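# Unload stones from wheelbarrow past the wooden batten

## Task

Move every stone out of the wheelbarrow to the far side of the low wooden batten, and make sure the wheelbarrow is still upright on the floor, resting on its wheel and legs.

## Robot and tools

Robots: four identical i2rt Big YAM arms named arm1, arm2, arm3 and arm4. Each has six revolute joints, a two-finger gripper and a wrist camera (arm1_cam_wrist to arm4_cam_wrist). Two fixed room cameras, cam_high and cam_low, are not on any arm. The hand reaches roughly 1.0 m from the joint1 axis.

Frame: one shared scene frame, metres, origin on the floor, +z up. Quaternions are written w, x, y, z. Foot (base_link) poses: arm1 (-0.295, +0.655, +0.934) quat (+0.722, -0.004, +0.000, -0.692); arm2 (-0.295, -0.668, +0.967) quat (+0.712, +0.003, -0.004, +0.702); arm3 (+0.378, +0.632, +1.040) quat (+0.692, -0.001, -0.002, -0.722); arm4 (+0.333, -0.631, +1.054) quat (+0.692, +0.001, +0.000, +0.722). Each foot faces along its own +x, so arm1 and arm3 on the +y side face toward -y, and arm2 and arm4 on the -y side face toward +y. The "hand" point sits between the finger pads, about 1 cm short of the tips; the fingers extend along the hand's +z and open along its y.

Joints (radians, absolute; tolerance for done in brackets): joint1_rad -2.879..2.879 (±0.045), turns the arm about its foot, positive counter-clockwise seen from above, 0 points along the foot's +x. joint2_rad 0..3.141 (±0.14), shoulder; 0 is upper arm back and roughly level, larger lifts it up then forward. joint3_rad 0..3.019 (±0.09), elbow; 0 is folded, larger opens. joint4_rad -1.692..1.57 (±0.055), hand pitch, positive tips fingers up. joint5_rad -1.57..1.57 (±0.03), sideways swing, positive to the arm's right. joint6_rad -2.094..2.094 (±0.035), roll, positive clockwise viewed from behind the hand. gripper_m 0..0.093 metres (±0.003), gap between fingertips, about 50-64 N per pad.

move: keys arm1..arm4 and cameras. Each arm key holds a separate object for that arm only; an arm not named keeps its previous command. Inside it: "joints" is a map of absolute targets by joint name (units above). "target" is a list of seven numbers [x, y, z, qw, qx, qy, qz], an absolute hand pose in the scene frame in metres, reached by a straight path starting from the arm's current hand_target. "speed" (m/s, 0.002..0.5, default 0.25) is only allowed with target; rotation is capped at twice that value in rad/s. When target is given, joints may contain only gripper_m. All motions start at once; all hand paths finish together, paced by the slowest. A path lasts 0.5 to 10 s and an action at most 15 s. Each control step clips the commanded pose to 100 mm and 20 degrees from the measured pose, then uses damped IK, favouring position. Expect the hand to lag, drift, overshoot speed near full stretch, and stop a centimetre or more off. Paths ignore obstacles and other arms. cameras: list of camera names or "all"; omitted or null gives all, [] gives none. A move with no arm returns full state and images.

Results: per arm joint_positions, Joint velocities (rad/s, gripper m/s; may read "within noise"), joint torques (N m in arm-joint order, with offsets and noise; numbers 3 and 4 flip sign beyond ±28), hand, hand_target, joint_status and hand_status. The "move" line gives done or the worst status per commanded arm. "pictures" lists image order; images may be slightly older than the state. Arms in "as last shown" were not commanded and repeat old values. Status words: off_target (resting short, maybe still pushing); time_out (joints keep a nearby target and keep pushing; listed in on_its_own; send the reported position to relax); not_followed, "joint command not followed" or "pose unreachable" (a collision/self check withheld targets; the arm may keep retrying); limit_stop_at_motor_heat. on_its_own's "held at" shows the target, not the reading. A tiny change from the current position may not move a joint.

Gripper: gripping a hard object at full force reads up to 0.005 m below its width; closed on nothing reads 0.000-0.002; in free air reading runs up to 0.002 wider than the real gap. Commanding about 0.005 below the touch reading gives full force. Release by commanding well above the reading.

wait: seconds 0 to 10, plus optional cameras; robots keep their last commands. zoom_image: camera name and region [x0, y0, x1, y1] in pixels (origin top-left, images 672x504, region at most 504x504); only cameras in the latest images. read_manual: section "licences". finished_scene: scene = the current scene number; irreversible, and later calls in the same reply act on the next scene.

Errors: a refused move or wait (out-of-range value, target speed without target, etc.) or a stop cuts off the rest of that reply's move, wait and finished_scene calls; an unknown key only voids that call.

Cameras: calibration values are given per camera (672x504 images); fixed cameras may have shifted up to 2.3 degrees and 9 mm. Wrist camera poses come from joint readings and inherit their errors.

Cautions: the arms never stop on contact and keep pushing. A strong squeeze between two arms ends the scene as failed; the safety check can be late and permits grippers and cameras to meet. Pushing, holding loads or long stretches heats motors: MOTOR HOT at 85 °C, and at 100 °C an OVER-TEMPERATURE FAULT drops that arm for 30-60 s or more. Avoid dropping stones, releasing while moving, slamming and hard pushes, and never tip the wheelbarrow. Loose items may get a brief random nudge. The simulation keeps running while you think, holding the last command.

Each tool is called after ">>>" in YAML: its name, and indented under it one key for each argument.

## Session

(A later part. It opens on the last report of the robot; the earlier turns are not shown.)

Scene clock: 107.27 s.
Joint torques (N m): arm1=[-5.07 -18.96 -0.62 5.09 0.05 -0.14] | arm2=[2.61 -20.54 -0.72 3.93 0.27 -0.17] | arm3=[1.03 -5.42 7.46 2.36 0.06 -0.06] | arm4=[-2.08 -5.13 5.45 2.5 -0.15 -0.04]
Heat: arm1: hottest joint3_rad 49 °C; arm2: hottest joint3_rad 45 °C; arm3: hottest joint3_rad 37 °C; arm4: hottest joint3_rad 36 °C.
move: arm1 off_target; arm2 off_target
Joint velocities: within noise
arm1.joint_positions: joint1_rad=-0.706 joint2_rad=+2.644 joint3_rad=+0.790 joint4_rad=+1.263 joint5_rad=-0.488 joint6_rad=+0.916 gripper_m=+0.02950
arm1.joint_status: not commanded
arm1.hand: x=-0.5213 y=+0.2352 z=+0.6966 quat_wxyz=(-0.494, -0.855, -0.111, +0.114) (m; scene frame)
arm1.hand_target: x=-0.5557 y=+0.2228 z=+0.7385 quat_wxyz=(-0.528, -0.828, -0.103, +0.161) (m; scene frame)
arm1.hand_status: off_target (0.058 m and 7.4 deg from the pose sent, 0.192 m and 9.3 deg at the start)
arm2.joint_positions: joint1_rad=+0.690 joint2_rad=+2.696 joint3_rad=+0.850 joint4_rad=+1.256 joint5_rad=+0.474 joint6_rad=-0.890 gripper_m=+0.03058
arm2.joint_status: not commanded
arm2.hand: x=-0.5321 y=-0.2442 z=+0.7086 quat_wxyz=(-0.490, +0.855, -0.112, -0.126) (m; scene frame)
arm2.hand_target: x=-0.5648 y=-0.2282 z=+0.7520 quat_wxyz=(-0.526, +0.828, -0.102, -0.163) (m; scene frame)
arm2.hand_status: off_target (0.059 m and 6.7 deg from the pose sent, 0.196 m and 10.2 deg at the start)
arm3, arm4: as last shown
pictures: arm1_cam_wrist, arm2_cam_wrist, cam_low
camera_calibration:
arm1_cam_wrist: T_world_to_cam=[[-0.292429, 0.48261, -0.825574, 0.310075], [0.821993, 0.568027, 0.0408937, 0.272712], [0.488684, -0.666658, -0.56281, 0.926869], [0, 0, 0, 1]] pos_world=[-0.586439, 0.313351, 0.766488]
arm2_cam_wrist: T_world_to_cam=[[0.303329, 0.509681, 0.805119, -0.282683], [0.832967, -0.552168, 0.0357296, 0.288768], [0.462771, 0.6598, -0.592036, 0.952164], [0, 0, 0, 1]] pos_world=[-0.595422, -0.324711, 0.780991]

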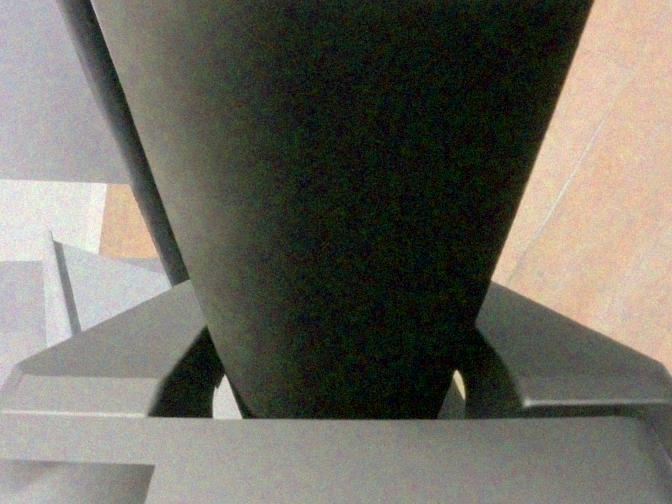

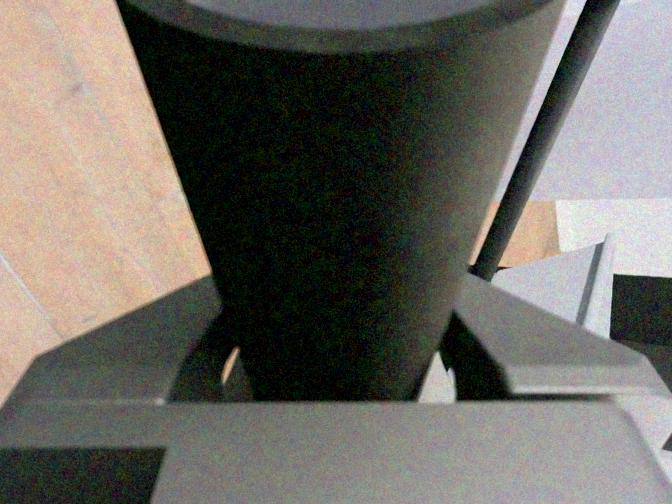

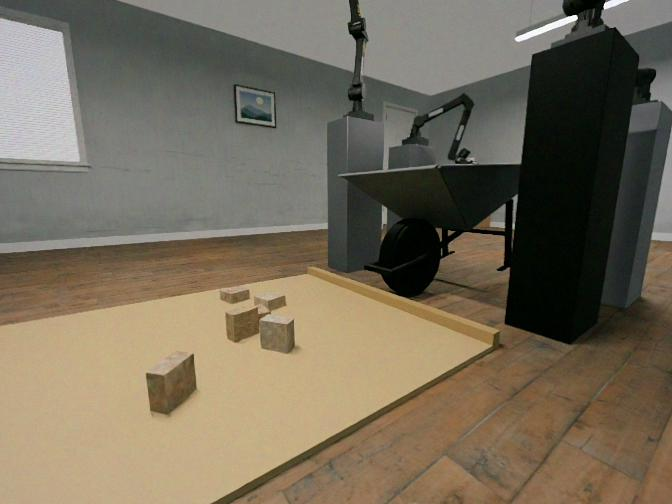

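>>> move:
  arm1: {"target": [-0.607, 0.228, 0.60, 0.5333, 0.8371, 0.0655, -0.1028], "speed": 0.15}
  arm2: {"target": [-0.615, -0.234, 0.612, 0.5333, -0.8371, 0.0655, 0.1028], "speed": 0.15}
  cameras: ["cam_low"]

>>> move:
  arm1: {"target": [-0.60, 0.235, 0.535, 0.5333, 0.8371, 0.0655, -0.1028], "speed": 0.08}
  arm2: {"target": [-0.607, -0.242, 0.545, 0.5333, -0.8371, 0.0655, 0.1028], "speed": 0.08}
  cameras: ["cam_low", "arm1_cam_wrist", "arm2_cam_wrist"]

>>> zoom_image:
  camera: "cam_low"
  region: [290, 150, 540, 350]

Scene clock: 109.93 s.
Joint torques (N m): arm1=[-6.53 -19.55 -0.72 4.19 -0.24 -0.11] | arm2=[3.66 -20.95 -0.8 3.44 0.76 -0.28] | arm3=[0.97 -5.48 7.46 2.37 0.06 -0.06] | arm4=[-2.14 -5.13 5.45 2.52 -0.16 -0.05]
Heat: arm1: hottest joint3_rad 48 °C; arm2: hottest joint3_rad 44 °C; arm3: hottest joint3_rad 38 °C; arm4: hottest joint3_rad 36 °C.
move: arm1 off_target; arm2 off_target
Joint velocities: within noise
arm1.joint_positions: joint1_rad=-0.814 joint2_rad=+2.985 joint3_rad=+1.173 joint4_rad=+1.169 joint5_rad=-0.632 joint6_rad=+0.946 gripper_m=+0.02950
arm1.joint_status: not commanded
arm1.hand: x=-0.5628 y=+0.2339 z=+0.5620 quat_wxyz=(-0.507, -0.856, -0.078, +0.063) (m; scene frame)
arm1.hand_target: x=-0.6071 y=+0.2290 z=+0.5975 quat_wxyz=(-0.531, -0.838, -0.063, +0.105) (m; scene frame)
arm1.hand_status: off_target (0.059 m and 6.1 deg from the pose sent, 0.129 m and 7.3 deg at the start)
arm2.joint_positions: joint1_rad=+0.805 joint2_rad=+3.031 joint3_rad=+1.249 joint4_rad=+1.137 joint5_rad=+0.625 joint6_rad=-0.911 gripper_m=+0.03057
arm2.joint_status: not commanded
arm2.hand: x=-0.5764 y=-0.2436 z=+0.5732 quat_wxyz=(-0.505, +0.856, -0.081, -0.076) (m; scene frame)
arm2.hand_target: x=-0.6148 y=-0.2343 z=+0.6100 quat_wxyz=(-0.533, +0.837, -0.066, -0.103) (m; scene frame)
arm2.hand_status: off_target (0.056 m and 5.3 deg from the pose sent, 0.128 m and 8.0 deg at the start)
arm3, arm4: as last shown
pictures: cam_low

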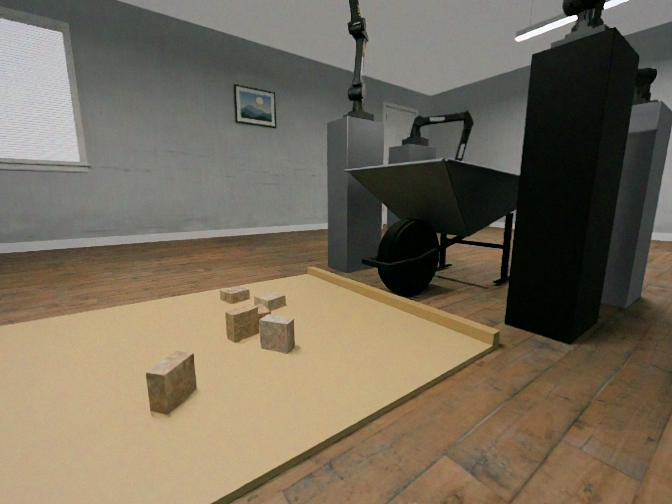

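Scene clock: 111.30 s.
Joint torques (N m): arm1=[-6.01 -14.1 3.15 3.82 0.65 -0.35] | arm2=[3.08 -14.97 2.62 3.02 -0.29 -0.09] | arm3=[0.97 -5.42 7.46 2.37 0.06 -0.06] | arm4=[-2.08 -5.13 5.45 2.51 -0.15 -0.05]
Heat: arm1: hottest joint3_rad 48 °C; arm2: hottest joint3_rad 44 °C; arm3: hottest joint3_rad 38 °C; arm4: hottest joint3_rad 36 °C.
move: arm1 off_target; arm2 off_target
Joint velocities: within noise
arm1.joint_positions: joint1_rad=-0.823 joint2_rad=+3.077 joint3_rad=+1.274 joint4_rad=+1.198 joint5_rad=-0.670 joint6_rad=+0.970 gripper_m=+0.02950
arm1.joint_status: not commanded
arm1.hand: x=-0.5649 y=+0.2304 z=+0.5349 quat_wxyz=(-0.526, -0.845, -0.078, +0.057) (m; scene frame)
arm1.hand_target: x=-0.5979 y=+0.2357 z=+0.5367 quat_wxyz=(-0.535, -0.836, -0.068, +0.100) (m; scene frame)
arm1.hand_status: off_target (0.035 m and 5.5 deg from the pose sent, 0.046 m and 6.1 deg at the start)
arm2.joint_positions: joint1_rad=+0.813 joint2_rad=+3.119 joint3_rad=+1.355 joint4_rad=+1.155 joint5_rad=+0.663 joint6_rad=-0.936 gripper_m=+0.03055
arm2.joint_status: not commanded
arm2.hand: x=-0.5788 y=-0.2391 z=+0.5466 quat_wxyz=(-0.523, +0.845, -0.081, -0.069) (m; scene frame)
arm2.hand_target: x=-0.6049 y=-0.2425 z=+0.5465 quat_wxyz=(-0.534, +0.838, -0.064, -0.096) (m; scene frame)
arm2.hand_status: off_target (0.028 m and 4.5 deg from the pose sent, 0.042 m and 5.3 deg at the start; a joint's target at an end of its range on 16 of 41 steps)
arm3.joint_positions: joint1_rad=+1.193 joint2_rad=+1.390 joint3_rad=+2.578 joint4_rad=-1.023 joint5_rad=-0.173 joint6_rad=+0.167 gripper_m=+0.09398
arm3.joint_status: not commanded
arm3.hand: x=+0.7568 y=+0.4976 z=+1.9507 quat_wxyz=(-0.762, -0.122, -0.635, +0.042) (m; scene frame)
arm3.hand_target: x=+0.7556 y=+0.5010 z=+1.9608 quat_wxyz=(-0.773, -0.116, -0.623, +0.043) (m; scene frame)
arm3.hand_status: not commanded
arm4.joint_positions: joint1_rad=-1.184 joint2_rad=+1.400 joint3_rad=+2.584 joint4_rad=-1.018 joint5_rad=+0.293 joint6_rad=+0.248 gripper_m=+0.09396
arm4.joint_status: not commanded
arm4.hand: x=+0.7216 y=-0.5097 z=+1.9628 quat_wxyz=(-0.743, -0.053, -0.647, -0.162) (m; scene frame)
arm4.hand_target: x=+0.7172 y=-0.5189 z=+1.9731 quat_wxyz=(-0.754, -0.061, -0.633, -0.162) (m; scene frame)
arm4.hand_status: not commanded
pictures: arm1_cam_wrist, arm2_cam_wrist, cam_low
camera_calibration:
arm1_cam_wrist: T_world_to_cam=[[-0.183283, 0.428269, -0.884869, 0.27206], [0.805815, 0.581031, 0.114305, 0.266514], [0.56309, -0.69209, -0.451598, 0.842334], [0, 0, 0, 1]] pos_world=[-0.639206, 0.311604, 0.59067]
arm2_cam_wrist: T_world_to_cam=[[0.19933, 0.455432, 0.867669, -0.248077], [0.816001, -0.567415, 0.110372, 0.281987], [0.542595, 0.686018, -0.484736, 0.868408], [0, 0, 0, 1]] pos_world=[-0.651847, -0.322758, 0.605074]

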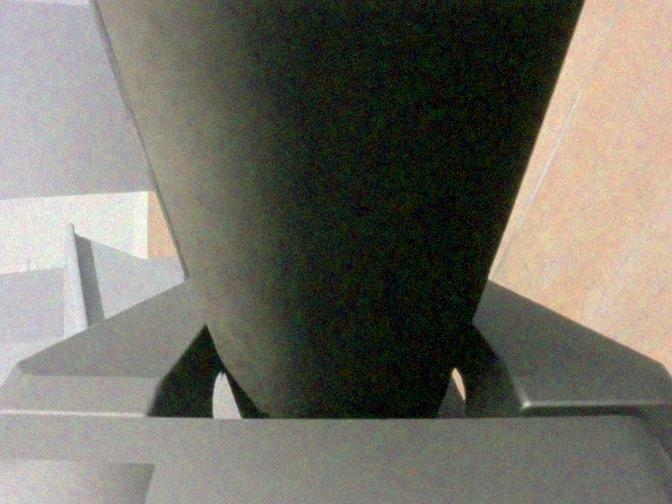

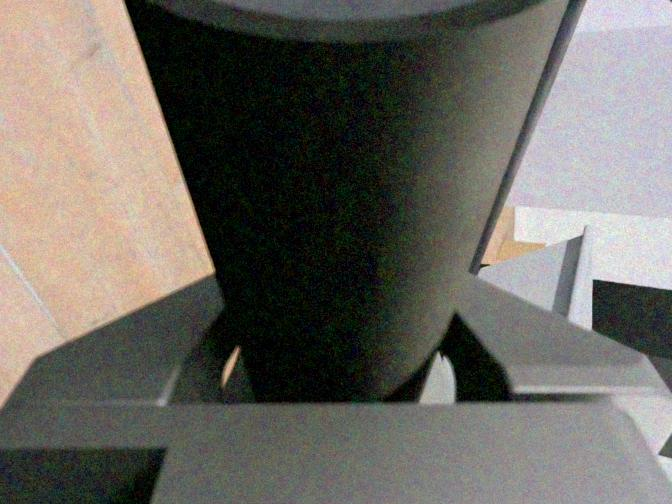

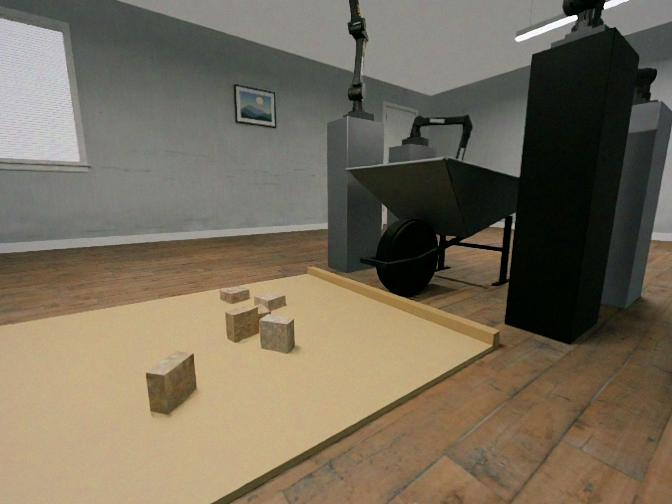

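Scaled by 2.016 from the camera's 672x504 image, which has a finer 960x720 frame.

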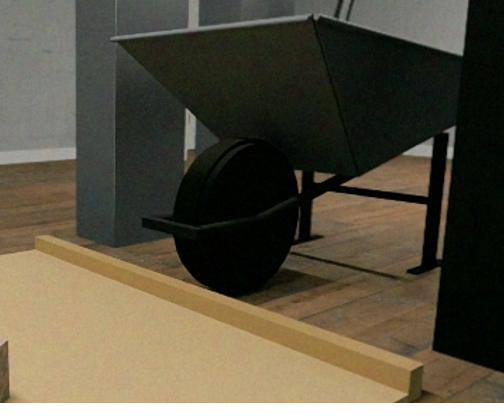

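>>> move:
  arm1: {"target": [-0.572, 0.233, 0.533, 0.5333, 0.8371, 0.0655, -0.1028], "speed": 0.1, "joints": {"gripper_m": 0.088}}
  arm2: {"target": [-0.585, -0.241, 0.543, 0.5333, -0.8371, 0.0655, 0.1028], "speed": 0.1, "joints": {"gripper_m": 0.088}}
  cameras: ["cam_low", "arm1_cam_wrist", "arm2_cam_wrist"]

Scene clock: 113.03 s.
Joint torques (N m): arm1=[-1.32 -13.68 -0.03 3.23 -0.06 -0.12] | arm2=[-1.26 -15.62 -0.46 2.62 0 -0.08] | arm3=[0.97 -5.48 7.45 2.39 0.06 -0.06] | arm4=[-2.08 -5.13 5.45 2.51 -0.16 -0.05]
Heat: arm1: hottest joint3_rad 47 °C; arm2: hottest joint3_rad 43 °C; arm3: hottest joint3_rad 38 °C; arm4: hottest joint3_rad 36 °C.
move: arm1 off_target; arm2 off_target
Joint velocities: within noise
arm1.joint_positions: joint1_rad=-0.823 joint2_rad=+3.091 joint3_rad=+1.288 joint4_rad=+1.280 joint5_rad=-0.587 joint6_rad=+0.981 gripper_m=+0.08790
arm1.joint_status: all done
arm1.hand: x=-0.5840 y=+0.2277 z=+0.5397 quat_wxyz=(-0.532, -0.837, -0.066, +0.111) (m; scene frame)
arm1.hand_target: x=-0.5736 y=+0.2335 z=+0.5326 quat_wxyz=(-0.531, -0.838, -0.063, +0.106) (m; scene frame)
arm1.hand_status: off_target (0.015 m and 1.0 deg from the pose sent, 0.008 m and 5.5 deg at the start)
arm2.joint_positions: joint1_rad=+0.822 joint2_rad=+3.122 joint3_rad=+1.370 joint4_rad=+1.181 joint5_rad=+0.602 joint6_rad=-0.936 gripper_m=+0.08796
arm2.joint_status: all done
arm2.hand: x=-0.5989 y=-0.2383 z=+0.5477 quat_wxyz=(-0.520, +0.845, -0.068, -0.107) (m; scene frame)
arm2.hand_target: x=-0.5867 y=-0.2415 z=+0.5432 quat_wxyz=(-0.520, +0.846, -0.066, -0.100) (m; scene frame)
arm2.hand_status: off_target (0.015 m and 1.9 deg from the pose sent, 0.007 m and 4.5 deg at the start; a joint's target at an end of its range on 32 of 34 steps)
arm3, arm4: as last shown
pictures: arm1_cam_wrist, arm2_cam_wrist, cam_low
camera_calibration:
arm1_cam_wrist: T_world_to_cam=[[-0.220169, 0.419546, -0.880629, 0.252096], [0.853202, 0.52043, 0.0346295, 0.367361], [0.472834, -0.74373, -0.47254, 0.823774], [0, 0, 0, 1]] pos_world=[-0.647438, 0.315714, 0.598548]
arm2_cam_wrist: T_world_to_cam=[[0.214959, 0.466418, 0.858048, -0.228155], [0.853579, -0.516638, 0.0669951, 0.357117], [0.474548, 0.71801, -0.509181, 0.859523], [0, 0, 0, 1]] pos_world=[-0.663669, -0.32623, 0.609496]

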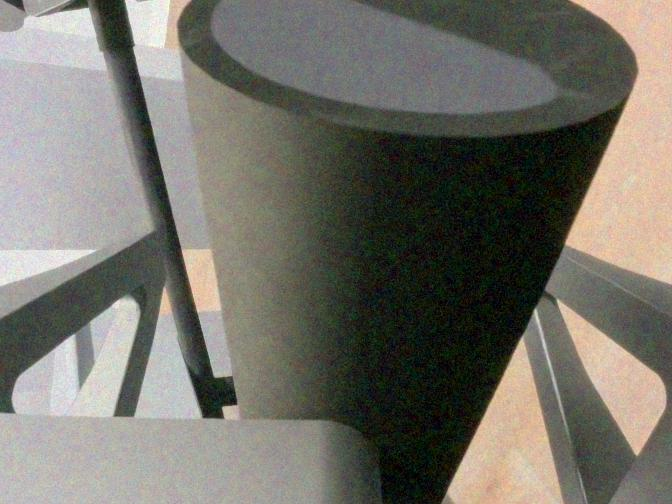

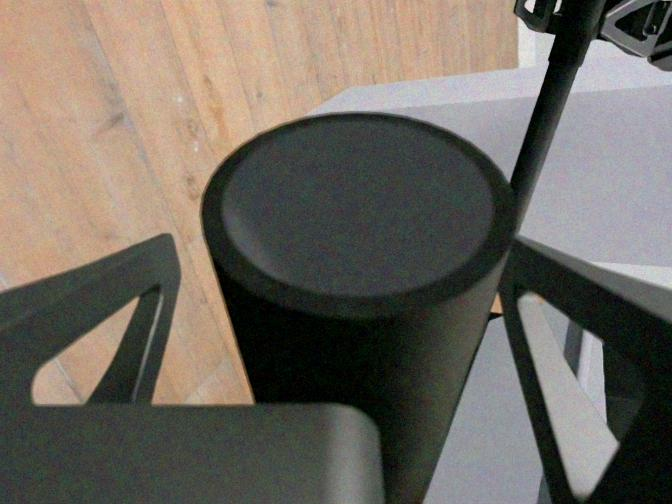

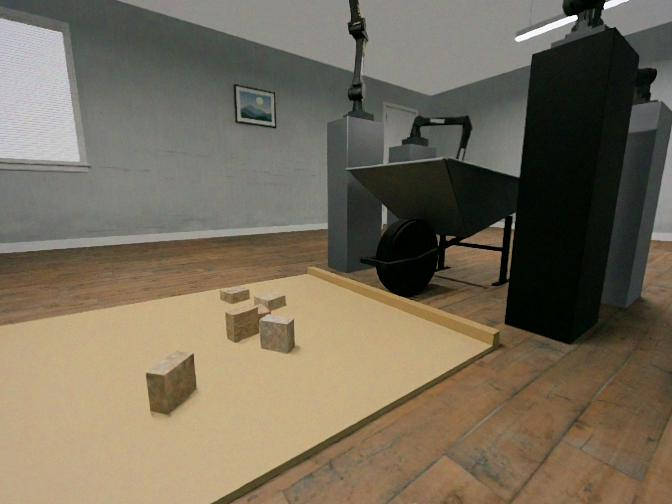

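Retreat both hands.

>>> move:
  arm1: {"target": [-0.575, 0.355, 0.588, 0.5333, 0.8371, 0.0655, -0.1028], "speed": 0.2}
  arm2: {"target": [-0.588, -0.363, 0.6, 0.5333, -0.8371, 0.0655, 0.1028], "speed": 0.2}
  cameras: ["cam_low", "cam_high", "arm1_cam_wrist", "arm2_cam_wrist", "arm4_cam_wrist"]

>>> zoom_image:
  camera: "cam_high"
  region: [210, 200, 450, 440]

Scene clock: 115.17 s.
Joint torques (N m): arm1=[-2.14 -13.98 -3.15 2 -0.44 -0.33] | arm2=[0.97 -15.33 -2.76 1.76 0.34 0.26] | arm3=[0.97 -5.42 7.45 2.37 0.06 -0.06] | arm4=[-2.14 -5.07 5.46 2.5 -0.15 -0.05]
Heat: arm1: hottest joint3_rad 47 °C; arm2: hottest joint3_rad 43 °C; arm3: hottest joint3_rad 38 °C; arm4: hottest joint3_rad 36 °C.
move: arm1 done; arm2 done
Joint velocities: within noise
arm1.joint_positions: joint1_rad=-1.111 joint2_rad=+3.022 joint3_rad=+1.004 joint4_rad=+1.350 joint5_rad=-0.839 joint6_rad=+0.785 gripper_m=+0.08790
arm1.joint_status: not commanded
arm1.hand: x=-0.5761 y=+0.3534 z=+0.5842 quat_wxyz=(-0.535, -0.837, -0.062, +0.101) (m; scene frame)
arm1.hand_target: x=-0.5746 y=+0.3548 z=+0.5881 quat_wxyz=(-0.534, -0.837, -0.065, +0.102) (m; scene frame)
arm1.hand_status: done (0.004 m and 0.5 deg from the pose sent, 0.136 m and 1.0 deg at the start)
arm2.joint_positions: joint1_rad=+1.083 joint2_rad=+3.051 joint3_rad=+1.083 joint4_rad=+1.287 joint5_rad=+0.844 joint6_rad=-0.775 gripper_m=+0.08796
arm2.joint_status: not commanded
arm2.hand: x=-0.5868 y=-0.3577 z=+0.5954 quat_wxyz=(-0.535, +0.837, -0.062, -0.095) (m; scene frame)
arm2.hand_target: x=-0.5878 y=-0.3625 z=+0.6002 quat_wxyz=(-0.534, +0.837, -0.066, -0.102) (m; scene frame)
arm2.hand_status: done (0.007 m and 1.0 deg from the pose sent, 0.136 m and 1.9 deg at the start)
arm3, arm4: as last shown
pictures: arm1_cam_wrist, arm2_cam_wrist, arm4_cam_wrist, cam_high, cam_low
camera_calibration:
arm1_cam_wrist: T_world_to_cam=[[-0.202125, 0.414307, -0.887409, 0.256514], [0.850246, 0.523915, 0.0509414, 0.281216], [0.486032, -0.74422, -0.458159, 0.933899], [0, 0, 0, 1]] pos_world=[-0.64116, 0.441418, 0.641182]
arm2_cam_wrist: T_world_to_cam=[[0.193803, 0.435998, 0.878832, -0.251684], [0.848682, -0.523876, 0.0727459, 0.272983], [0.492116, 0.731751, -0.471553, 0.956604], [0, 0, 0, 1]] pos_world=[-0.653659, -0.447253, 0.652419]
arm4_cam_wrist: T_world_to_cam=[[0.162564, -0.943967, -0.287226, -0.0367234], [-0.492971, 0.17446, -0.852375, 2.12092], [0.854724, 0.280159, -0.436987, 0.50883], [0, 0, 0, 1]] pos_world=[0.616611, -0.547235, 2.01962]

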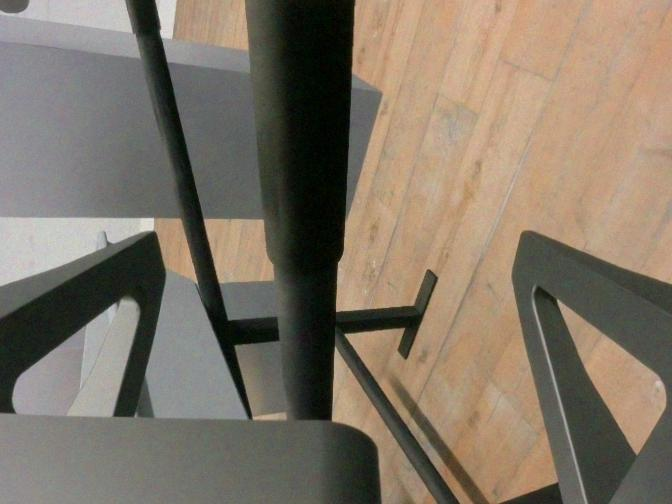

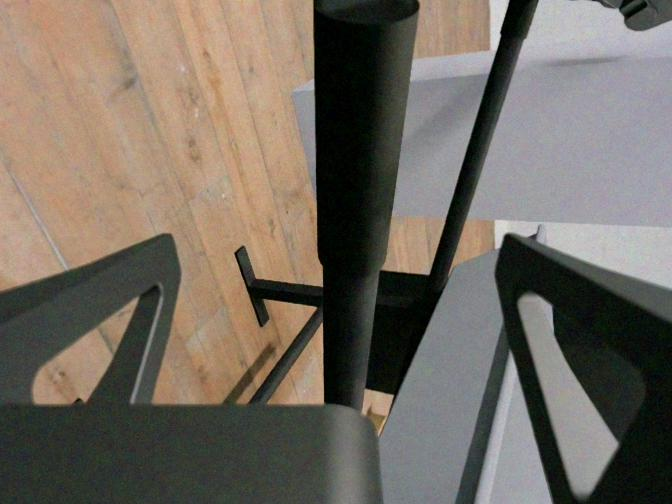

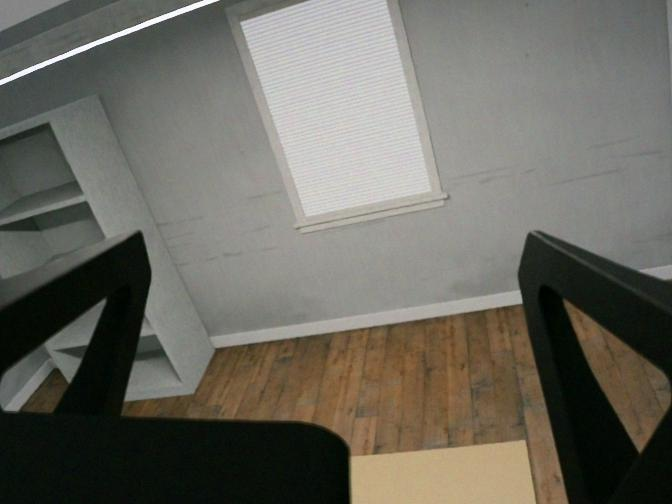

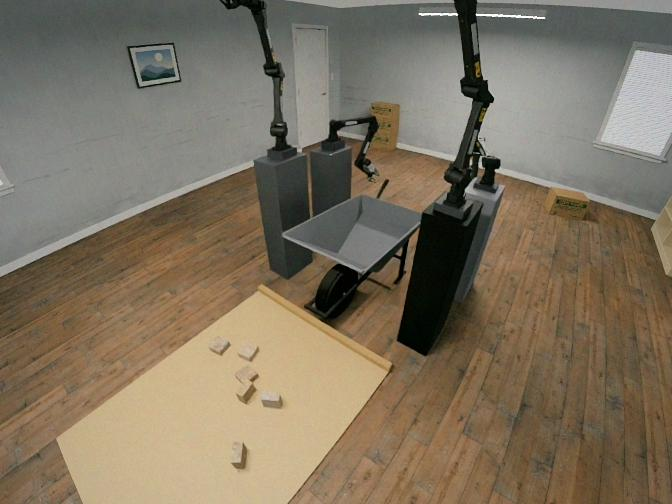

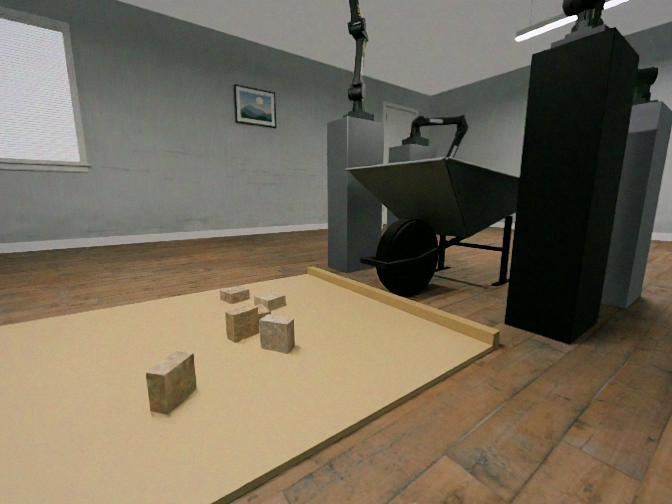

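Scaled by 2.100 from the camera's 672x504 image, which has a finer 960x720 frame.

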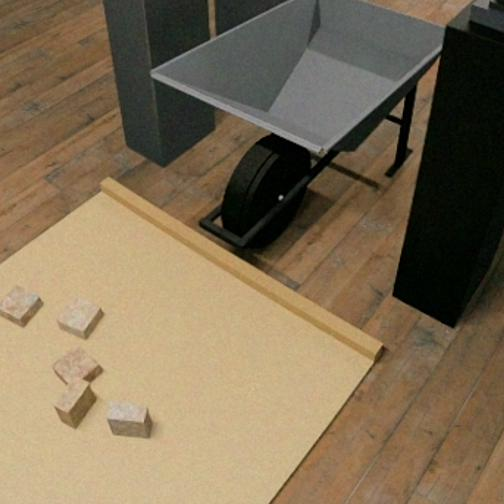

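>>> finished_scene:
  scene: 2

The scene is finished: the task was done.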